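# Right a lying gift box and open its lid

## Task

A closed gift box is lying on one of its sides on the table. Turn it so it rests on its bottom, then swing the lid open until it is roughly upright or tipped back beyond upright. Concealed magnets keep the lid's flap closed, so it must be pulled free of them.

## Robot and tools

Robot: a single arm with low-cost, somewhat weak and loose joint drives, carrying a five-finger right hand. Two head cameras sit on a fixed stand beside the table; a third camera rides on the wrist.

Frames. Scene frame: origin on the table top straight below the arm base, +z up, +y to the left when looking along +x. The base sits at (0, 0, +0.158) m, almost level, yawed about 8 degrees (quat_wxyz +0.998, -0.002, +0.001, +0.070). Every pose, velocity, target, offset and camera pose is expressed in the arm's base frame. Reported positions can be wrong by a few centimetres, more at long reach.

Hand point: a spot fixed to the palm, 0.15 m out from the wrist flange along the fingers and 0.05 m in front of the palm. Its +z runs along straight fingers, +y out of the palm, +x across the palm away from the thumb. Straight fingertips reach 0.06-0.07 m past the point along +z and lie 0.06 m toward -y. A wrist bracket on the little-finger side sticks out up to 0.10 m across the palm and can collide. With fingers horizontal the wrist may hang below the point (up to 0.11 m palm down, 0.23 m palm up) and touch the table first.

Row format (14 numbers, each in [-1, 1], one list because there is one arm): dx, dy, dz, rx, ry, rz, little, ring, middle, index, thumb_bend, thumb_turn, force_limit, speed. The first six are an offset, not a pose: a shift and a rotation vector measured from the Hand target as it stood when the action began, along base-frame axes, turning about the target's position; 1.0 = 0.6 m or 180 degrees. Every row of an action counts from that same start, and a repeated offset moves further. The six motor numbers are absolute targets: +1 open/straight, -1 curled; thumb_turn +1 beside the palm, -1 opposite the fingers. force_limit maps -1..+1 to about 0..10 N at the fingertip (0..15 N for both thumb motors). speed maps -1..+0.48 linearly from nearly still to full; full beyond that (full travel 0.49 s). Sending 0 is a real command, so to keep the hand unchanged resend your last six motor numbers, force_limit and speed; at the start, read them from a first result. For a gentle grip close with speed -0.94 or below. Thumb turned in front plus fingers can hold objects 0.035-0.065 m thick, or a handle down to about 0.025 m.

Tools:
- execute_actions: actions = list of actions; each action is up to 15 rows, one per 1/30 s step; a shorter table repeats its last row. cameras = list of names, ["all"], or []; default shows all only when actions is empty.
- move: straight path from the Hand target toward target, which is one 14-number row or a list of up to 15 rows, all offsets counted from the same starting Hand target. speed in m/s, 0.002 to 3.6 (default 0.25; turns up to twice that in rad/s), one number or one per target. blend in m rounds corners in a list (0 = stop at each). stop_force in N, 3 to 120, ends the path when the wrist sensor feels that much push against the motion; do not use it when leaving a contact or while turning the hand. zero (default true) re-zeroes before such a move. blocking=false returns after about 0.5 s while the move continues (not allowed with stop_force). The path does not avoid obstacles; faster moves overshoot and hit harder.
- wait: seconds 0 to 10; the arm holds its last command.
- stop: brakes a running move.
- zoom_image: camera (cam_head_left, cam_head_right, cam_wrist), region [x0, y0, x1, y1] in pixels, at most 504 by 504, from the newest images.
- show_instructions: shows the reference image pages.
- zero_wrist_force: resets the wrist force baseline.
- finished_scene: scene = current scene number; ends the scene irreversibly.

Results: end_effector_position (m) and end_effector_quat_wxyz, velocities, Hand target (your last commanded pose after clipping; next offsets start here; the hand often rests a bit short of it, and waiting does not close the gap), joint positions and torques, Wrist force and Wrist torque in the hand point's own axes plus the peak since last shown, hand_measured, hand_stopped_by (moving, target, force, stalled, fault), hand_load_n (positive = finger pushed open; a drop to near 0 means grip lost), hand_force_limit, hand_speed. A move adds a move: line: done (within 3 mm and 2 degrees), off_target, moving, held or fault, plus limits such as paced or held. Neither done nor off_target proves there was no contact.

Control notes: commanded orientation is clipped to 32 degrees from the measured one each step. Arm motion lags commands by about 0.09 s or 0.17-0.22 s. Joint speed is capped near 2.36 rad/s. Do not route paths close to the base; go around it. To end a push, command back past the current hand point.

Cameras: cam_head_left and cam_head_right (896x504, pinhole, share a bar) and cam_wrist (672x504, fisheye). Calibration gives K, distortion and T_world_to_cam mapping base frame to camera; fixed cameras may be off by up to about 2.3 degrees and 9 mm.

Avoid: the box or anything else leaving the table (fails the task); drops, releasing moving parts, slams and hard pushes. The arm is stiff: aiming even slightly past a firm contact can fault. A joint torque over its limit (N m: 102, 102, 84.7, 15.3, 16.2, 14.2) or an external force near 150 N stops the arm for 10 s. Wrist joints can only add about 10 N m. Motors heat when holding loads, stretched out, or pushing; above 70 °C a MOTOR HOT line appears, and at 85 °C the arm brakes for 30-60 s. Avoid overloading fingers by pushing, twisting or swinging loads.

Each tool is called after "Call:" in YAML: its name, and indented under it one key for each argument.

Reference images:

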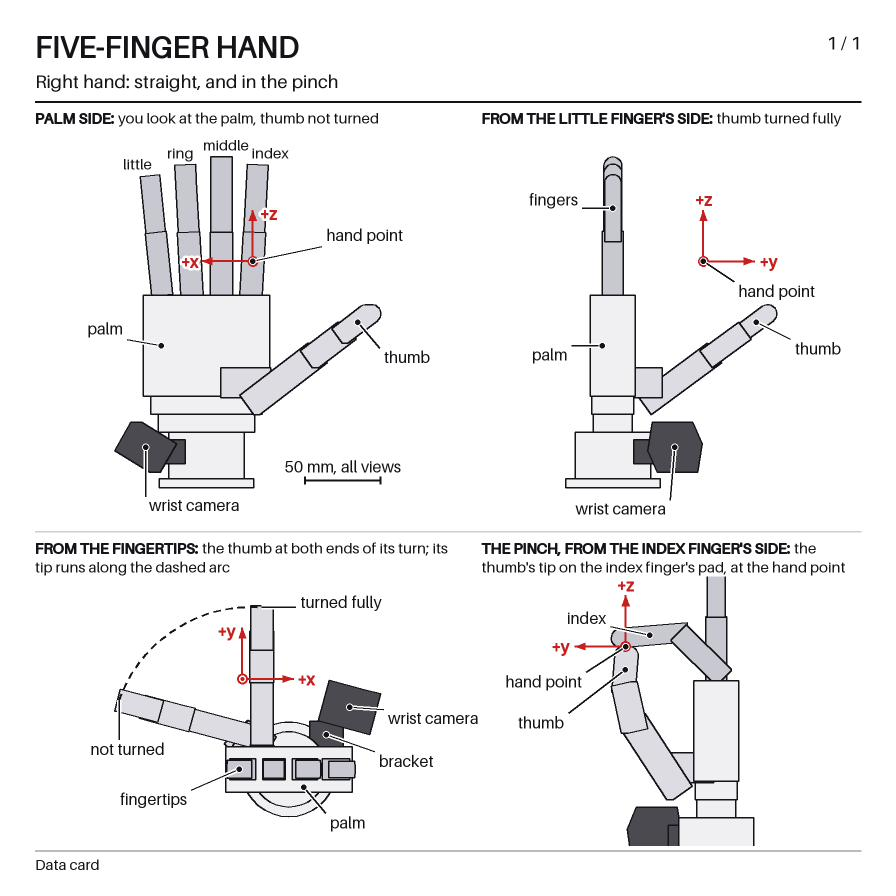

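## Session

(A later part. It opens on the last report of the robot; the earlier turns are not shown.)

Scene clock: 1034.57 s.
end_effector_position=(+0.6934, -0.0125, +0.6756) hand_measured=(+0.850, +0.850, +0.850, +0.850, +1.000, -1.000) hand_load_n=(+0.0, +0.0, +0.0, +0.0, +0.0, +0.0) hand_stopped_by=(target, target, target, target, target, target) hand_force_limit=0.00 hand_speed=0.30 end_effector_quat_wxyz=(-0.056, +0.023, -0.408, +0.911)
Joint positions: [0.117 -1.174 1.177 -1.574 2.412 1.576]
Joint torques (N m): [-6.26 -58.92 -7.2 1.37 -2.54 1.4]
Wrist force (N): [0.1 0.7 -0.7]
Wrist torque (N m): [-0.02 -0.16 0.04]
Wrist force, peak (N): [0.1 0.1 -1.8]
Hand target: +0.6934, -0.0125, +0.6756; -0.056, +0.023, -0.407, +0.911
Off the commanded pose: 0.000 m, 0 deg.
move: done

Call:
move:
  target: [-0.1363,0.185,-0.7208,0.4541,0.0267,-0.0307,0.85,0.85,0.85,0.85,1,-1,0,0.3]
  speed: 0.5
  cameras: ["all"]

Call:
zoom_image:
  camera: "cam_head_left"
  region: [400, 180, 600, 340]

Call:
zoom_image:
  camera: "cam_head_right"
  region: [380, 180, 580, 340]

Scene clock: 1042.37 s.
end_effector_position=(+0.6898, -0.0003, +0.6379) hand_measured=(+0.850, +0.850, +0.850, +0.850, +1.000, -1.000) hand_load_n=(+0.0, +0.0, +0.0, +0.0, +0.0, +0.0) hand_stopped_by=(target, target, target, target, target, target) hand_force_limit=0.00 hand_speed=0.30 end_effector_quat_wxyz=(-0.055, +0.027, -0.462, +0.885)
Joint positions: [0.156 -1.166 1.203 -1.657 2.531 1.514]
Joint torques (N m): [-5.35 -59.73 -38.04 0.63 -2.75 1.5]
Wrist force (N): [0.5 0.5 -0.6]
Wrist torque (N m): [-0.04 -0.21 0.05]
Wrist force, peak (N): [-0.3 0.7 -8.5]
Hand target: +0.6898, -0.0003, +0.6380; -0.055, +0.027, -0.462, +0.885 (not the last commanded pose)
Off the commanded pose: 0.414 m, 75 deg.
move: held (a check stopped the path); limits=held
pose unreachable: on one or more control steps of this call, first in action 0 (counted from 0), an arm could not follow its commanded pose, so it was not sent that pose on those steps. It may still have moved: this result reports where it is.
cause: moving toward the commanded pose would bring two parts of the arm too close to each other (joints 4 (wrist 1) to 6 (wrist 3) lie between them).
camera_calibration:
cam_wrist: T_world_to_cam=[[-0.222014, -0.573939, -0.788228, 0.652557], [0.792913, 0.364196, -0.488519, -0.236986], [0.56745, -0.733454, 0.374227, -0.513937], [0, 0, 0, 1]] pos_world=[0.624419, 0.0838877, 0.590921]

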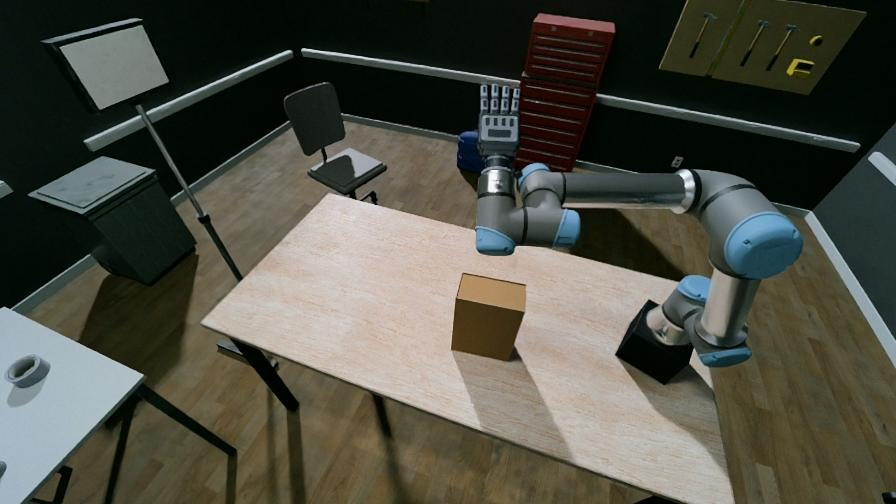

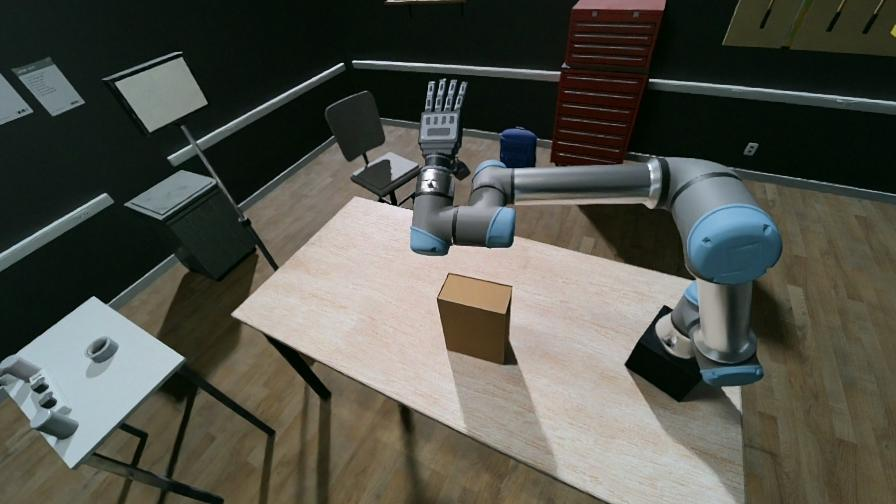

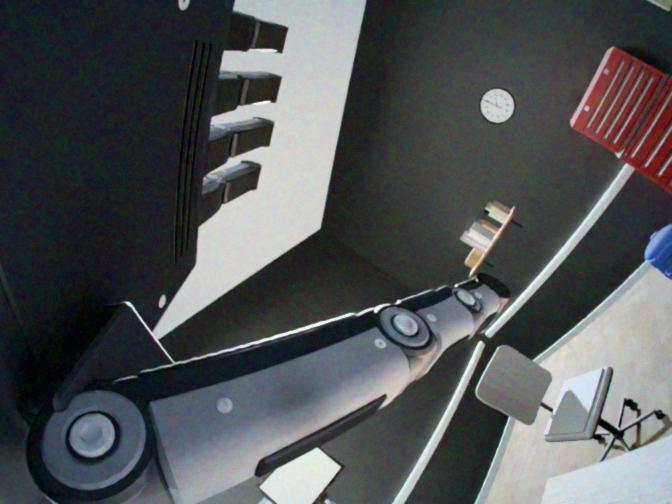

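Scaled by 2.520 from the camera's 896x504 image, which has a finer 1280x720 frame.

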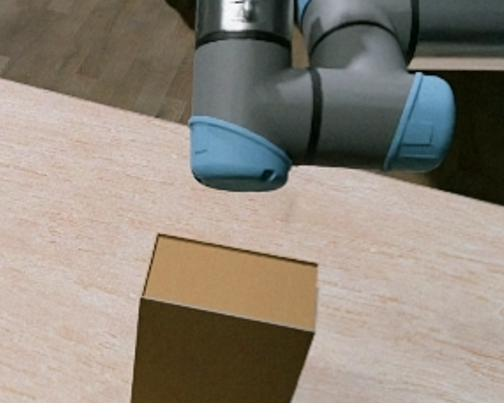

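Scaled by 2.520 from the camera's 896x504 image, which has a finer 1280x720 frame.

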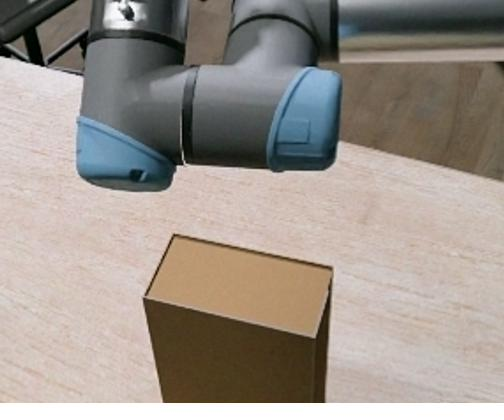

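Call:
move:
  target: [0.0388,0.0913,0.1233,0.0493,-0.4074,0.2859,0.85,0.85,0.85,0.85,1,-1,0,0.3]
  speed: 0.7

Call:
move:
  target: [-0.1193,-0.0238,-0.5,0.4156,0.0263,-0.0326,0.85,0.85,0.85,0.85,1,-1,0,0.3]
  speed: 0.6

Call:
move:
  target: [-0.05,0.0965,-0.115,0,0.383,0.3215,0.85,0.85,0.85,0.85,1,-1,0,0.3]
  speed: 0.7
  cameras: ["all"]

Scene clock: 1085.93 s.
end_effector_position=(+0.7131, +0.0545, +0.7120) hand_measured=(+0.850, +0.850, +0.850, +0.850, +1.000, -1.000) hand_load_n=(+0.0, +0.0, +0.0, +0.0, +0.0, -0.5) hand_stopped_by=(target, target, target, target, target, target) hand_force_limit=0.00 hand_speed=0.30 end_effector_quat_wxyz=(+0.664, +0.308, +0.345, -0.587)
Joint positions: [0.155 -1.164 1.201 -1.659 2.532 3.084]
Joint torques (N m): [-4.75 -60.96 -5.98 1.21 -2.49 2]
Wrist force (N): [0.8 0.1 -0.4]
Wrist torque (N m): [-0.10 -0.19 0.03]
Wrist force, peak (N): [1.3 1.0 -0.5]
Hand target: +0.7131, +0.0545, +0.7120; +0.665, +0.308, +0.345, -0.587
Off the commanded pose: 0.000 m, 0 deg.
move: done

Scene clock: 1088.33 s.
end_effector_position=(+0.6415, +0.0402, +0.4120) hand_measured=(+0.850, +0.850, +0.850, +0.850, +1.000, -1.000) hand_load_n=(+0.0, +0.0, +0.0, +0.0, +0.0, -0.5) hand_stopped_by=(target, target, target, target, target, target) hand_force_limit=0.00 hand_speed=0.30 end_effector_quat_wxyz=(+0.298, +0.641, +0.641, -0.299)
Joint positions: [0.196 -1.259 1.247 -1.329 3.863 3.443]
Joint torques (N m): [-6.72 -19.84 -36.49 1.24 0.5 1.26]
Wrist force (N): [0.7 -0.1 0.1]
Wrist torque (N m): [0.01 -0.10 0.00]
Wrist force, peak (N): [2.4 0.3 3.5]
Hand target: +0.6415, +0.0402, +0.4120; +0.298, +0.641, +0.641, -0.299
Off the commanded pose: 0.000 m, 0 deg.
move: done

Scene clock: 1090.43 s.
end_effector_position=(+0.6115, +0.0981, +0.3430) hand_measured=(+0.850, +0.850, +0.850, +0.850, +1.000, -1.000) hand_load_n=(+0.0, +0.0, +0.0, +0.0, -0.5, +0.5) hand_stopped_by=(target, target, target, target, target, target) hand_force_limit=0.00 hand_speed=0.30 end_effector_quat_wxyz=(+0.000, +0.000, +0.906, -0.423)
Joint positions: [0.196 -1.262 1.249 -1.329 3.862 1.872]
Joint torques (N m): [-7.54 -53.67 -4.88 -5.2 0.51 -1.25]
Wrist force (N): [0.3 0.5 -0.5]
Wrist torque (N m): [0.13 -0.10 0.10]
Wrist force, peak (N): [-0.3 1.2 -0.3]
Hand target: +0.6115, +0.0981, +0.3430; +0.000, +0.000, +0.906, -0.423
Off the commanded pose: 0.000 m, 0 deg.
move: done
camera_calibration:
cam_wrist: T_world_to_cam=[[-0.292531, 0.61867, -0.729159, 0.364994], [0.83045, 0.542412, 0.127052, -0.606352], [0.474108, -0.568364, -0.672447, 0.11294], [0, 0, 0, 1]] pos_world=[0.556771, 0.167273, 0.419124]

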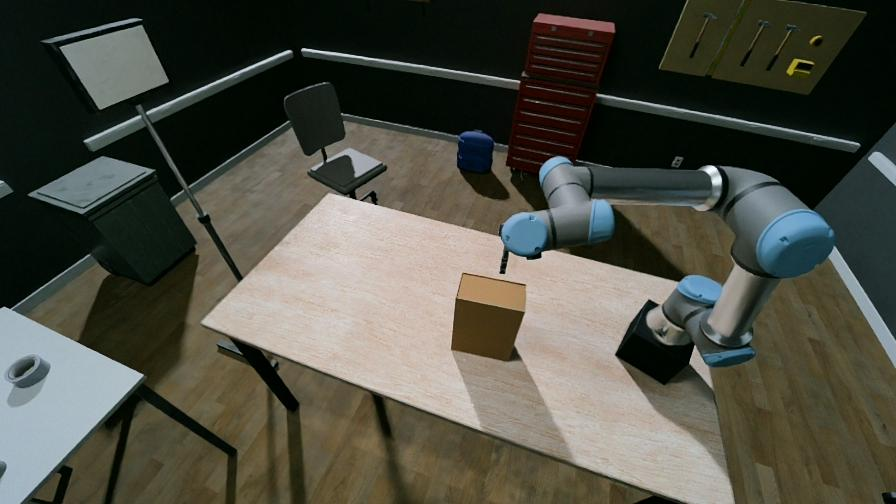

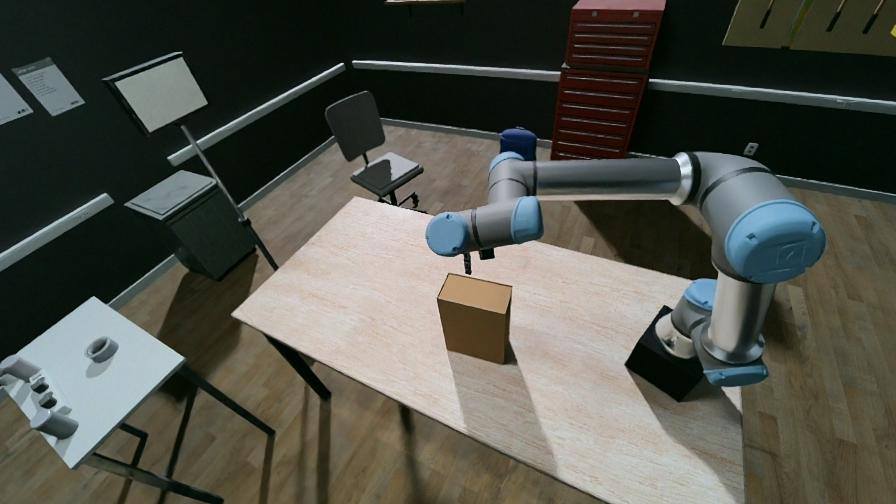

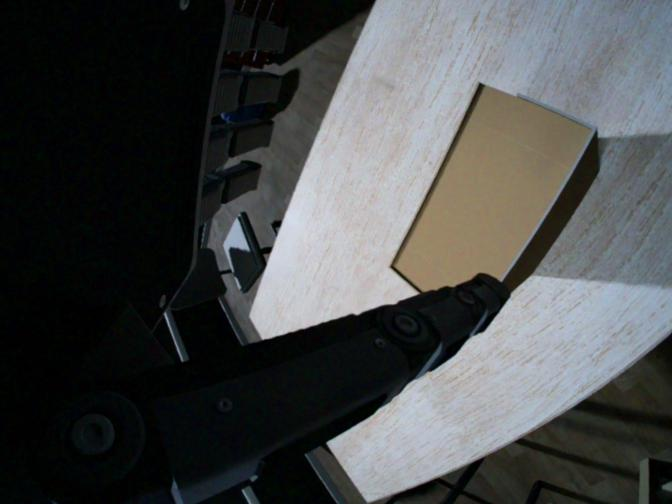

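Call:
move:
  target: [0,0,-0.2617,0,0,0,0.85,0.85,0.85,0.85,1,-1,0,0.3]
  speed: 0.2
  cameras: ["all"]

Call:
zoom_image:
  camera: "cam_head_left"
  region: [430, 200, 590, 330]

Call:
zoom_image:
  camera: "cam_head_right"
  region: [400, 200, 560, 330]

Scene clock: 1098.77 s.
end_effector_position=(+0.6115, +0.0981, +0.1860) hand_measured=(+0.850, +0.850, +0.850, +0.850, +1.000, -1.000) hand_load_n=(+0.0, +0.0, +0.0, -0.5, +0.0, +0.0) hand_stopped_by=(target, target, target, target, target, target) hand_force_limit=0.00 hand_speed=0.30 end_effector_quat_wxyz=(+0.000, +0.000, +0.906, -0.423)
Joint positions: [0.196 -1.195 1.566 -1.713 3.862 1.872]
Joint torques (N m): [-6.65 -19.81 -4.49 -4.67 -2.33 -1.11]
Wrist force (N): [-0.3 0.7 -0.5]
Wrist torque (N m): [0.14 -0.01 0.06]
Wrist force, peak (N): [0.0 2.0 0.5]
Hand target: +0.6115, +0.0981, +0.1860; +0.000, +0.000, +0.906, -0.423
Off the commanded pose: 0.000 m, 0 deg.
move: done
camera_calibration:
cam_wrist: T_world_to_cam=[[-0.292617, 0.618677, -0.729119, 0.250625], [0.830438, 0.542443, 0.126997, -0.586401], [0.474075, -0.568327, -0.672501, 0.00745982], [0, 0, 0, 1]] pos_world=[0.556771, 0.167273, 0.262224]

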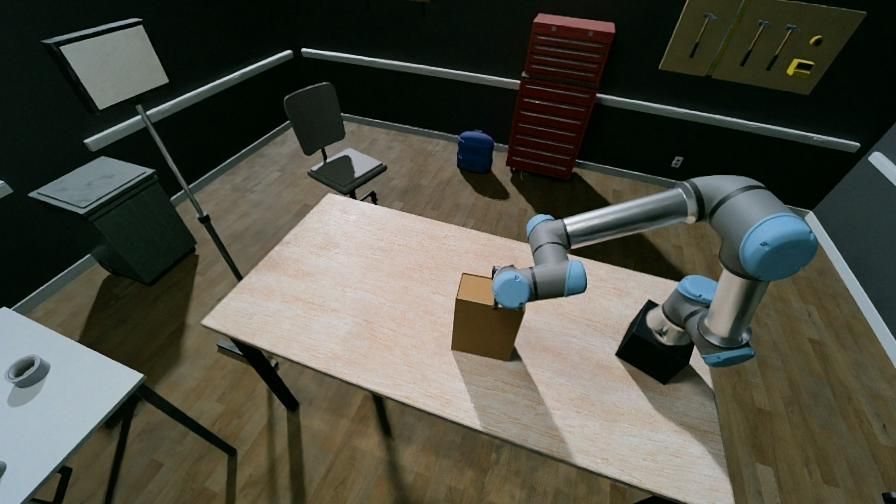

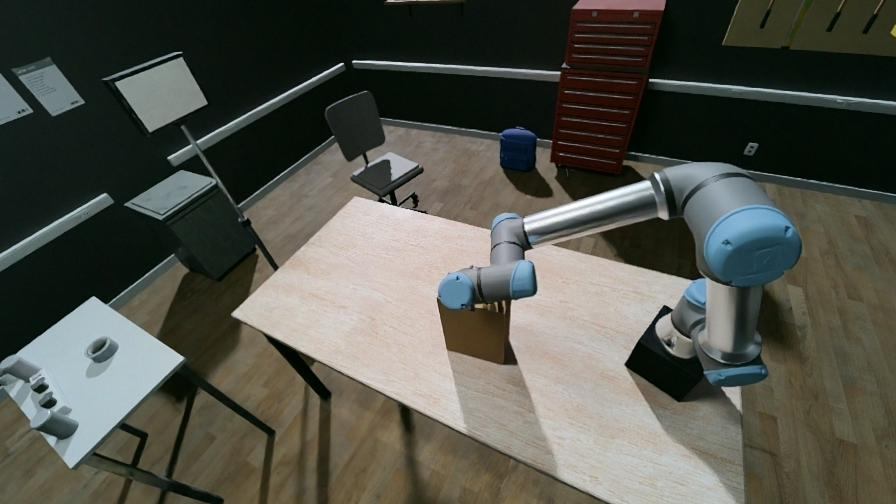

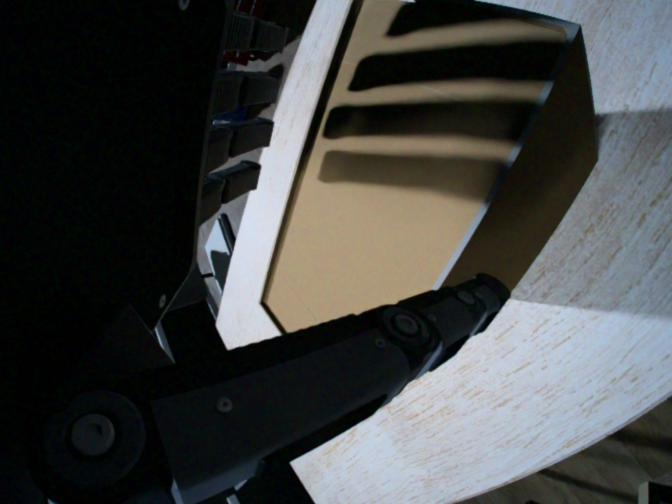

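Scaled by 3.150 from the camera's 896x504 image, which has a finer 1280x720 frame.

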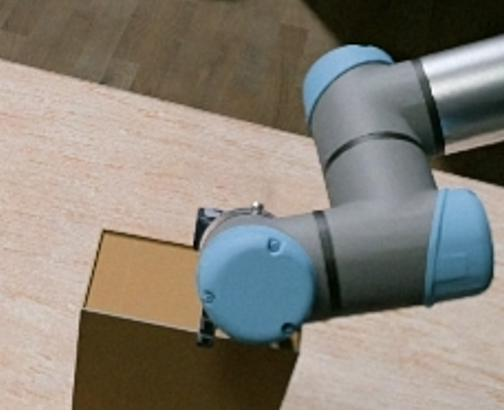

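Scaled by 3.150 from the camera's 896x504 image, which has a finer 1280x720 frame.

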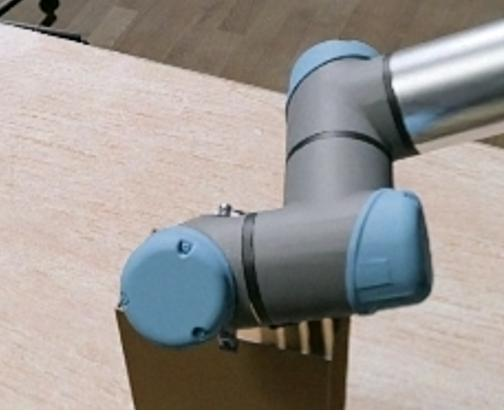

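Call:
move:
  target:
    - [0,-0.001,0,0,0,0,0.95,0.95,0.95,0.95,1,-1,-0.6,-0.5]
    - [0,-0.001,-0.065,0,0,0,0.95,0.95,0.95,0.95,1,-1,-0.6,-0.5]
  speed: [0.05,0.05]
  cameras: ["all"]

Call:
zoom_image:
  camera: "cam_head_left"
  region: [430, 200, 590, 330]

Scene clock: 1136.33 s.
end_effector_position=(+0.6115, +0.0975, +0.1470) hand_measured=(+0.950, +0.950, +0.950, +0.950, +1.000, -1.000) hand_load_n=(+0.0, +0.0, +0.0, +5.0, +0.0, +0.0) hand_stopped_by=(target, target, target, target, target, target) hand_force_limit=-0.60 hand_speed=-0.50 end_effector_quat_wxyz=(+0.000, +0.000, +0.906, -0.423)
Joint positions: [0.195 -1.158 1.622 -1.807 3.861 1.87]
Joint torques (N m): [-1.85 -17.59 -0.63 -5.51 0.74 -1.14]
Wrist force (N): [2.2 -7.8 -4.0]
Wrist torque (N m): [0.22 0.03 0.15]
Wrist force, peak (N): [2.2 -7.8 -4.0]
Hand target: +0.6115, +0.0975, +0.1470; +0.000, +0.000, +0.906, -0.423
Off the commanded pose: 0.000 m, 0 deg.
move: done
camera_calibration:
cam_wrist: T_world_to_cam=[[-0.292521, 0.618676, -0.729158, 0.222516], [0.830453, 0.542404, 0.127061, -0.58114], [0.474108, -0.568363, -0.672447, -0.0191332], [0, 0, 0, 1]] pos_world=[0.556771, 0.166673, 0.223224]

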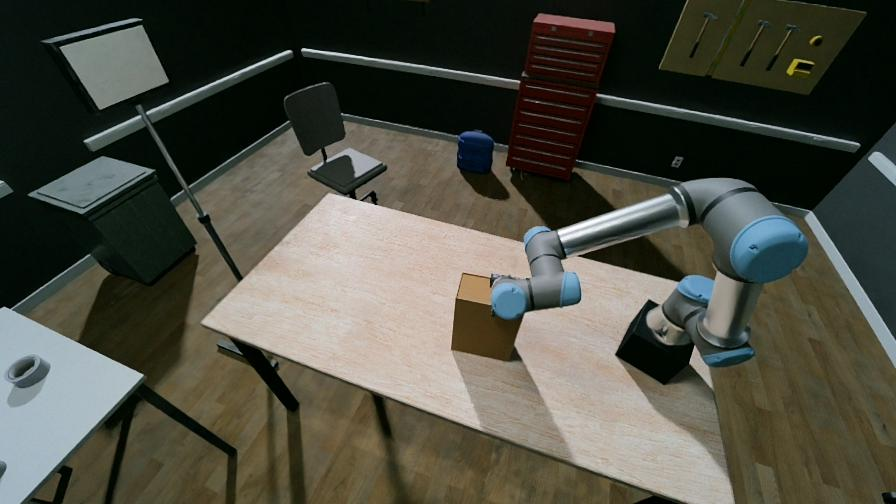

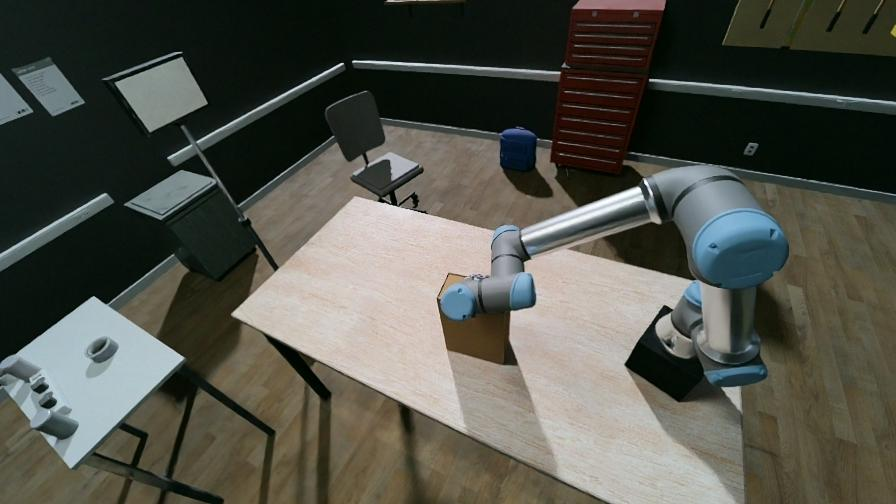

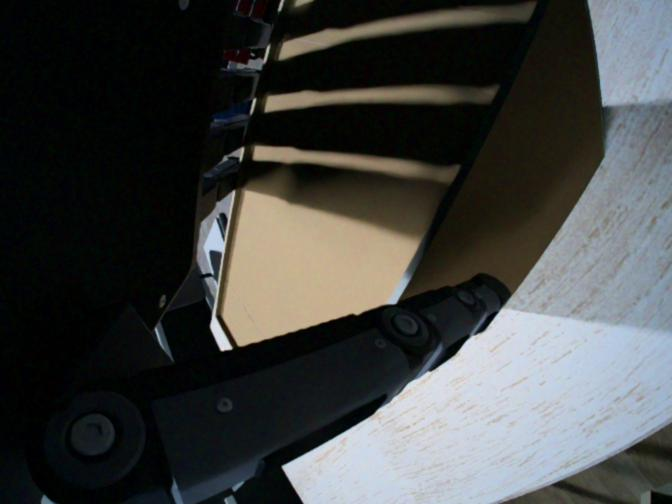

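Scaled by 3.150 from the camera's 896x504 image, which has a finer 1280x720 frame.

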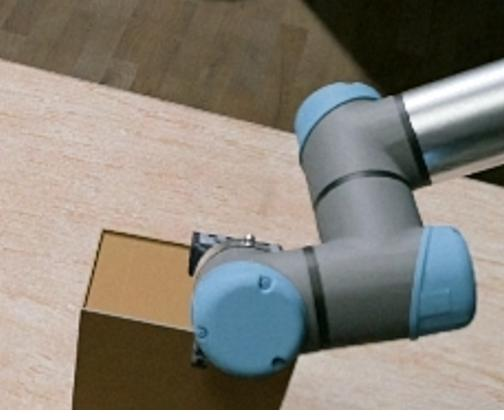

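Call:
move:
  target: [0,-0.0075,0.004,0,0,0,0.95,0.95,0.95,0.95,1,-1,-0.6,-0.5]
  speed: 0.03

Scene clock: 1143.40 s.
end_effector_position=(+0.6115, +0.0931, +0.1493) hand_measured=(+0.950, +0.950, +0.950, +0.950, +1.000, -1.000) hand_load_n=(+0.0, +0.0, +0.0, +0.0, +0.0, +0.0) hand_stopped_by=(target, target, target, target, target, target) hand_force_limit=-0.60 hand_speed=-0.50 end_effector_quat_wxyz=(+0.000, +0.000, +0.906, -0.423)
Joint positions: [0.188 -1.164 1.626 -1.813 3.86 1.86]
Joint torques (N m): [-6.9 -56.25 -3.45 -5.03 -1.97 -1.35]
Wrist force (N): [0.0 0.8 -0.3]
Wrist torque (N m): [0.15 -0.06 0.08]
Wrist force, peak (N): [2.4 -8.0 -4.1]
Hand target: +0.6115, +0.0930, +0.1494; +0.000, +0.000, +0.906, -0.423
Off the commanded pose: 0.000 m, 0 deg.
move: done

Call:
move:
  target: [0,0,0,0,0,0,0.55,0.55,0.55,0.55,1,-1,-0.8,-0.88]
  speed: 0.03

Scene clock: 1155.10 s.
end_effector_position=(+0.6115, +0.0930, +0.1494) hand_measured=(+0.862, +0.896, +0.908, +0.930, +1.000, -1.000) hand_load_n=(+3.0, +0.0, +1.0, +0.0, +0.0, +0.0) hand_stopped_by=(force, force, force, force, target, target) hand_force_limit=-0.80 hand_speed=-0.88 end_effector_quat_wxyz=(+0.000, +0.000, +0.906, -0.423)
Joint positions: [0.188 -1.164 1.626 -1.813 3.86 1.86]
Joint torques (N m): [-2.93 -49.53 -3.72 -4.95 1.01 -0.83]
Wrist force (N): [0.9 -5.6 -1.9]
Wrist torque (N m): [0.11 0.05 -0.16]
Wrist force, peak (N): [1.2 -6.3 -1.9]
Hand target: +0.6115, +0.0930, +0.1494; +0.000, +0.000, +0.906, -0.423
Off the commanded pose: 0.000 m, 0 deg.
move: done

Call:
move:
  target:
    - [0,-0.1318,0.008,0.0833,0,0,0.55,0.55,0.55,0.55,1,-1,-0.8,-0.88]
    - [0,-0.2612,-0.0183,0.1667,0,0,0.55,0.55,0.55,0.55,1,-1,-0.8,-0.88]
    - [0,-0.3793,-0.0773,0.25,0,0,0.55,0.55,0.55,0.55,1,-1,-0.8,-0.88]
    - [0,-0.4783,-0.1648,0.3333,0,0,0.55,0.55,0.55,0.55,1,-1,-0.8,-0.88]
    - [0,-0.551,-0.2752,0.4167,0,0,0.55,0.55,0.55,0.55,1,-1,-0.8,-0.88]
    - [0,-0.5777,-0.3405,0.4611,0,0,0.55,0.55,0.55,0.55,1,-1,-0.8,-0.88]
  speed: 0.16
  blend: [0.015,0.015,0.015,0.015,0.015,0]
  cameras: ["all"]

Call:
zoom_image:
  camera: "cam_head_left"
  region: [400, 180, 620, 380]

Scene clock: 1205.07 s.
end_effector_position=(+0.6115, -0.2536, -0.0549) hand_measured=(+0.862, +0.896, +0.906, +0.930, +1.000, -1.000) hand_load_n=(+3.5, +0.0, +0.0, +0.0, +0.0, +0.0) hand_stopped_by=(force, force, force, force, target, target) hand_force_limit=-0.80 hand_speed=-0.88 end_effector_quat_wxyz=(+0.000, +0.000, +0.959, +0.284)
Joint positions: [-0.833 -0.669 1.396 -1.85 5.087 0.652]
Joint torques (N m): [-6.01 -28.94 -32.45 2.2 2.83 -0.87]
Wrist force (N): [0.0 -4.5 2.0]
Wrist torque (N m): [-0.25 -0.08 -0.09]
Wrist force, peak (N): [1.7 -6.6 -3.3]
Hand target: +0.6115, -0.2536, -0.0549; +0.000, +0.000, +0.959, +0.284
Off the commanded pose: 0.000 m, 0 deg.
move: done
camera_calibration:
cam_wrist: T_world_to_cam=[[-0.292577, 0.799248, 0.524978, 0.407167], [0.830387, -0.0598865, 0.553959, -0.494299], [0.474189, 0.598011, -0.646164, -0.0573258], [0, 0, 0, 1]] pos_world=[0.556771, -0.320748, 0.0230259]

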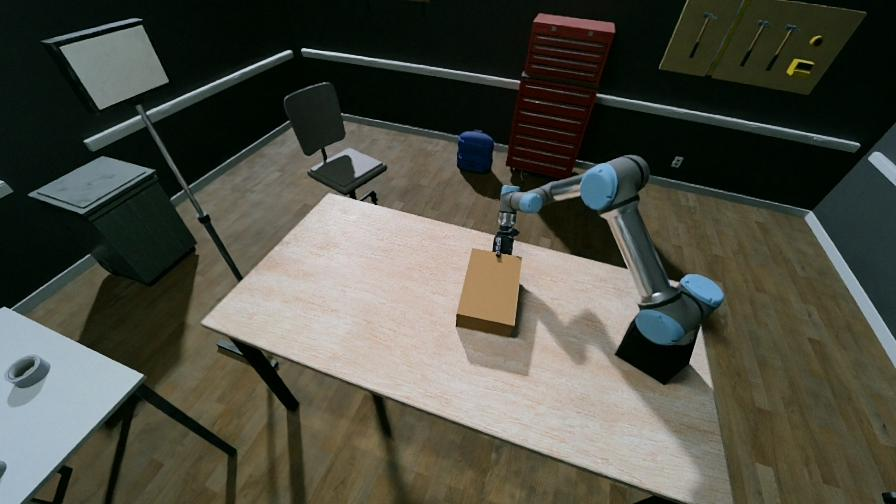

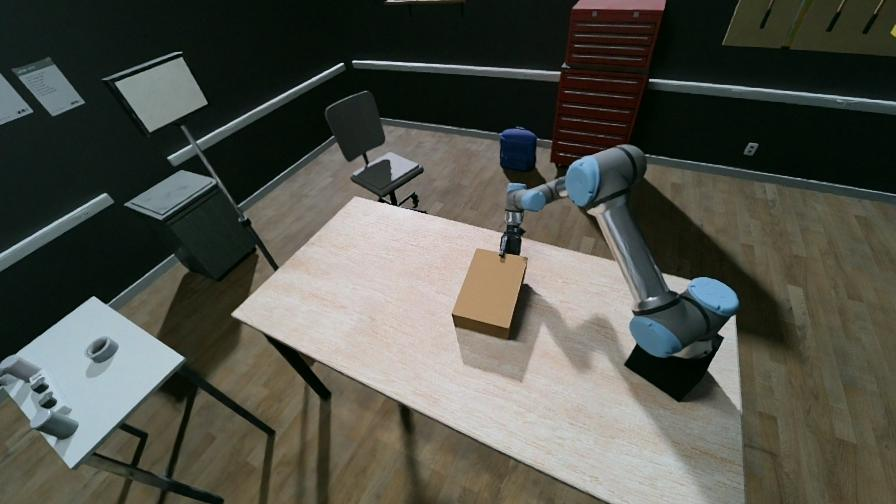

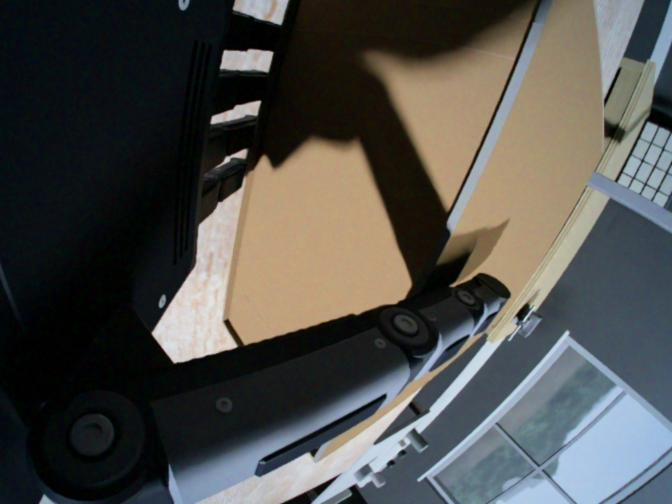

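Scaled by 2.291 from the camera's 896x504 image, which has a finer 1280x720 frame.

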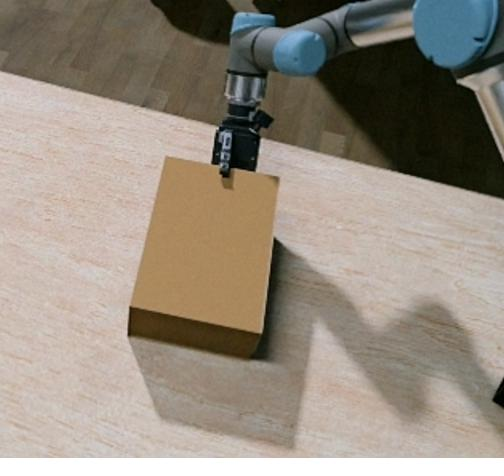

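Call:
move:
  target:
    - [0,-0.06,-0.005,0,0,0,0.55,0.55,0.55,0.55,1,-1,-0.8,-0.88]
    - [0,-0.15,0.02,0,0,0,0.55,0.55,0.55,0.55,1,-1,-0.8,-0.88]
  speed: [0.03,0.1]
  blend: [0.002,0]
  cameras: ["all"]

Call:
zoom_image:
  camera: "cam_head_left"
  region: [420, 220, 560, 360]

Call:
zoom_image:
  camera: "cam_head_right"
  region: [420, 220, 560, 360]

Scene clock: 1215.60 s.
end_effector_position=(+0.6115, -0.3436, -0.0430) hand_measured=(+0.862, +0.896, +0.906, +0.930, +1.000, -1.000) hand_load_n=(+0.0, +0.0, +0.5, +0.0, +0.0, +0.0) hand_stopped_by=(force, force, force, force, target, target) hand_force_limit=-0.80 hand_speed=-0.88 end_effector_quat_wxyz=(+0.000, +0.000, +0.959, +0.284)
Joint positions: [-0.91 -0.573 1.148 -1.672 5.052 0.578]
Joint torques (N m): [-5.53 -29.99 -34.29 2.07 -0.42 -1.31]
Wrist force (N): [-0.2 -0.6 0.2]
Wrist torque (N m): [-0.02 0.01 0.12]
Wrist force, peak (N): [-0.4 -5.6 2.7]
Hand target: +0.6115, -0.3436, -0.0429; +0.000, +0.000, +0.959, +0.284
Off the commanded pose: 0.000 m, 0 deg.
move: done
camera_calibration:
cam_wrist: T_world_to_cam=[[-0.292573, 0.799111, 0.525188, 0.472787], [0.830404, -0.0600141, 0.553919, -0.506342], [0.474162, 0.59818, -0.646027, 0.00426524], [0, 0, 0, 1]] pos_world=[0.556771, -0.410748, 0.0349264]

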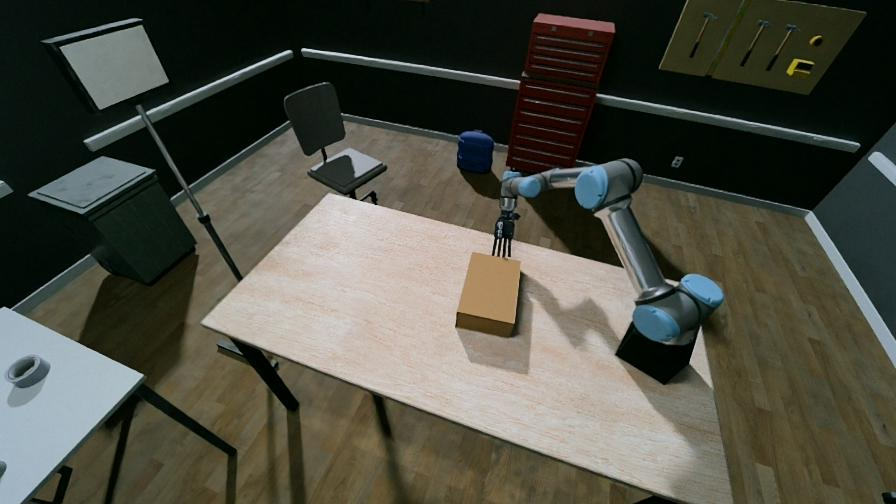

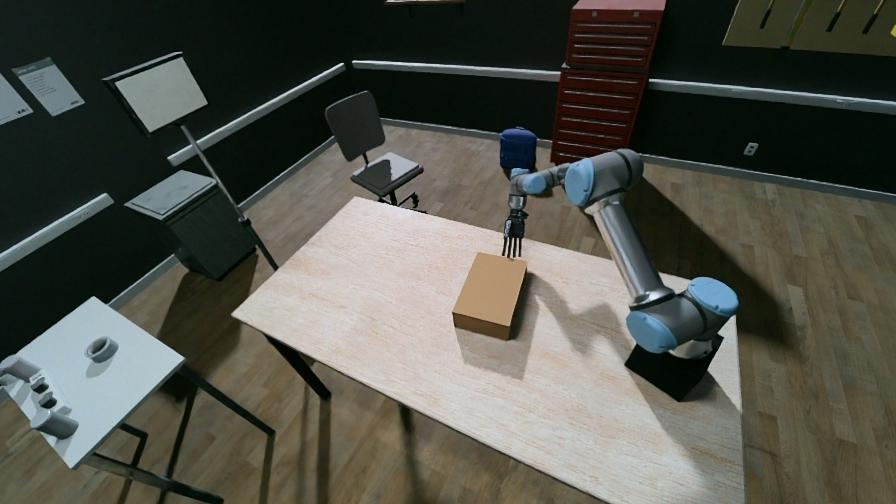

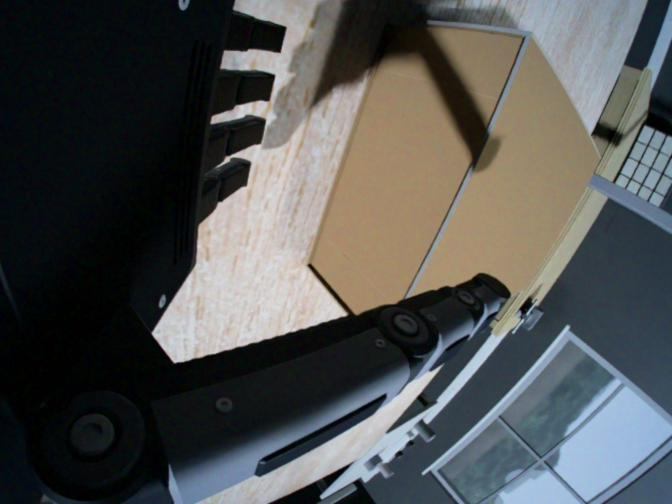

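Scaled by 3.600 from the camera's 896x504 image, which has a finer 1280x720 frame.

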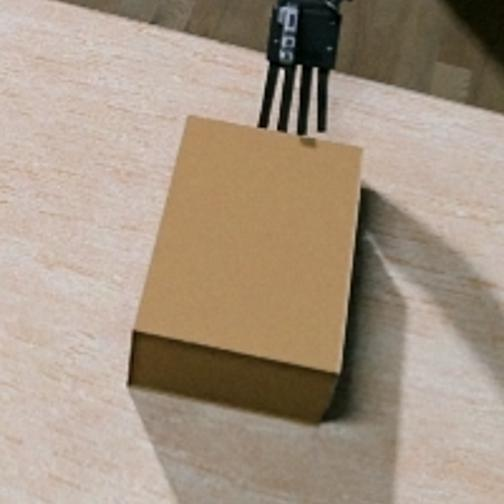

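Scaled by 3.600 from the camera's 896x504 image, which has a finer 1280x720 frame.

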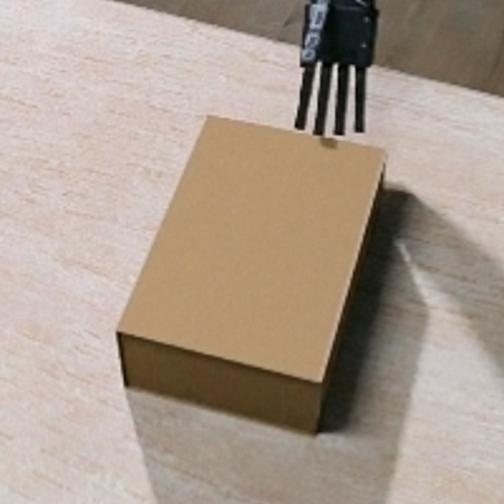

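Call:
zoom_image:
  camera: "cam_head_right"
  region: [495, 290, 545, 345]

Call:
zoom_image:
  camera: "cam_wrist"
  region: [300, 0, 620, 320]

Scaled by 9.164 from the camera's 896x504 image, which has a finer 1280x720 frame.

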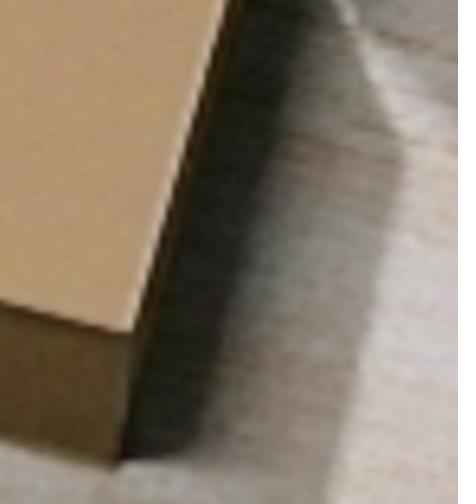

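Scaled by 1.575 from the camera's 672x504 image, which has a finer 960x720 frame.

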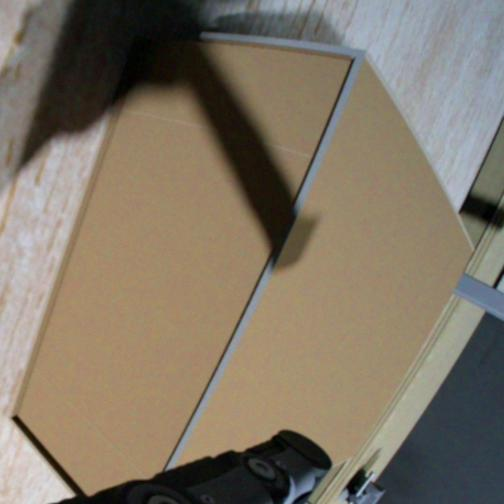

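Call:
move:
  target:
    - [-0.019,-0.027,0.272,-0.1833,0,0,0.55,0.55,0.55,0.55,1,-1,-0.8,-0.88]
    - [-0.186,0.323,0.338,-0.1436,-0.1436,0.4849,0.55,0.55,0.55,0.55,1,-1,-0.8,-0.88]
    - [-0.269,0.839,0.238,0,-0.284,0.9588,0.2,0.06,-0.6,-0.6,1,1,0,0.3]
    - [-0.258,0.789,-0.012,0,-0.284,0.9588,0.2,0.06,-0.6,-0.6,1,1,0,0.3]
    - [-0.258,0.739,-0.115,0,-0.284,0.9588,0.2,0.06,-0.6,-0.6,1,1,0,0.3]
  speed: [0.4,0.6,0.6,0.3,0.15]
  blend: [0.03,0.05,0,0.02,0]
  cameras: ["all"]

Call:
zoom_image:
  camera: "cam_head_left"
  region: [420, 220, 560, 360]

Scene clock: 1348.17 s.
end_effector_position=(+0.4567, +0.0998, -0.1119) hand_measured=(+0.200, +0.060, -0.600, -0.600, +1.000, +1.000) hand_load_n=(+0.0, +0.0, +0.0, +0.0, +0.0, +0.0) hand_stopped_by=(target, target, target, target, target, target) hand_force_limit=0.00 hand_speed=0.30 end_effector_quat_wxyz=(+0.000, +1.000, +0.000, +0.000)
Joint positions: [0.054 -0.932 2.132 -2.77 4.713 -1.516]
Joint torques (N m): [-7.32 -19.04 -22.34 -4.99 1.06 -1.31]
Wrist force (N): [0.2 -0.5 0.3]
Wrist torque (N m): [0.00 -0.03 0.08]
Wrist force, peak (N): [-2.8 -6.2 0.6]
Hand target: +0.4567, +0.0998, -0.1119; +0.000, +1.000, +0.000, +0.000
Off the commanded pose: 0.000 m, 0 deg.
move: done
camera_calibration:
cam_wrist: T_world_to_cam=[[0.292527, -0.956243, 0.00520873, -0.0407941], [-0.83041, -0.251325, 0.497247, 0.458248], [-0.47418, -0.149784, -0.867593, 0.250879], [0, 0, 0, 1]] pos_world=[0.511429, 0.113737, -0.00998856]

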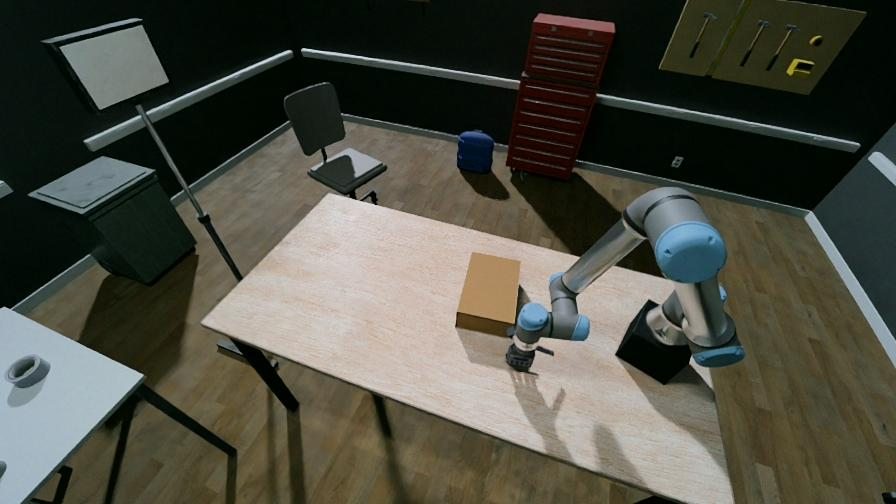

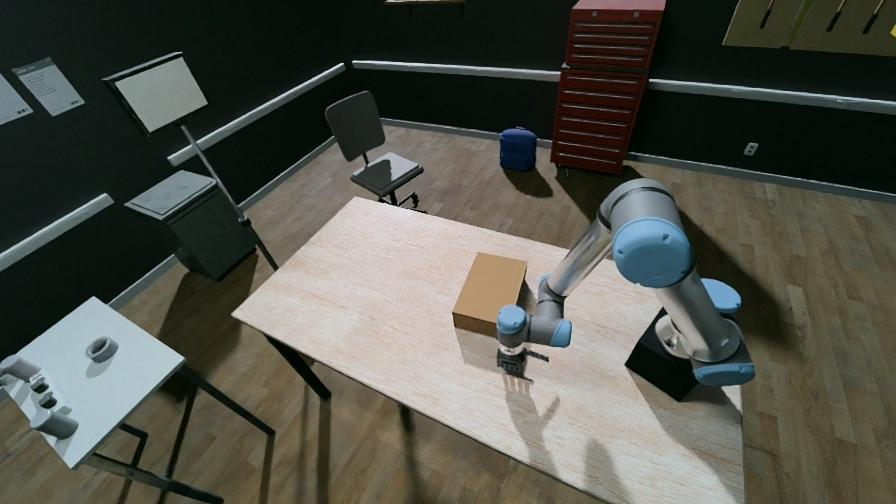

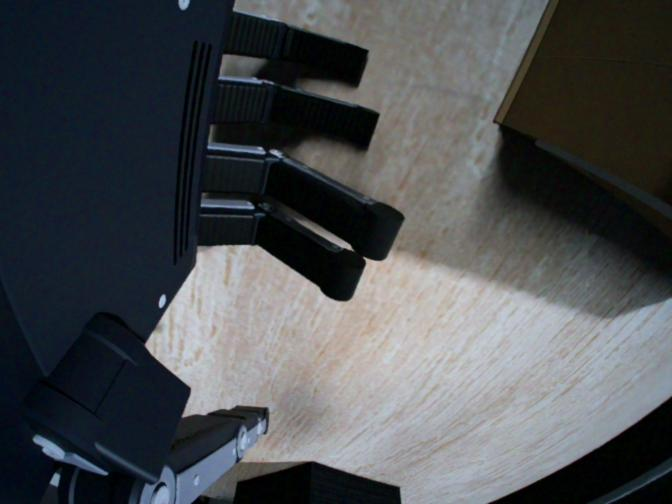

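Scaled by 3.600 from the camera's 896x504 image, which has a finer 1280x720 frame.

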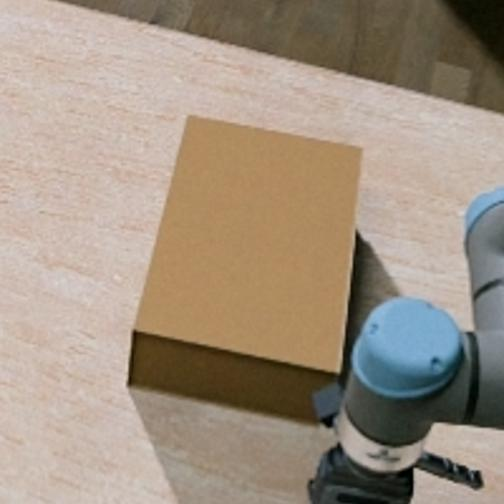

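Call:
zoom_image:
  camera: "cam_wrist"
  region: [472, 0, 672, 240]

Scaled by 2.100 from the camera's 672x504 image, which has a finer 960x720 frame.

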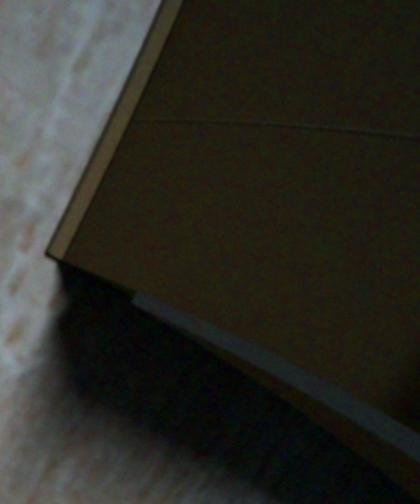

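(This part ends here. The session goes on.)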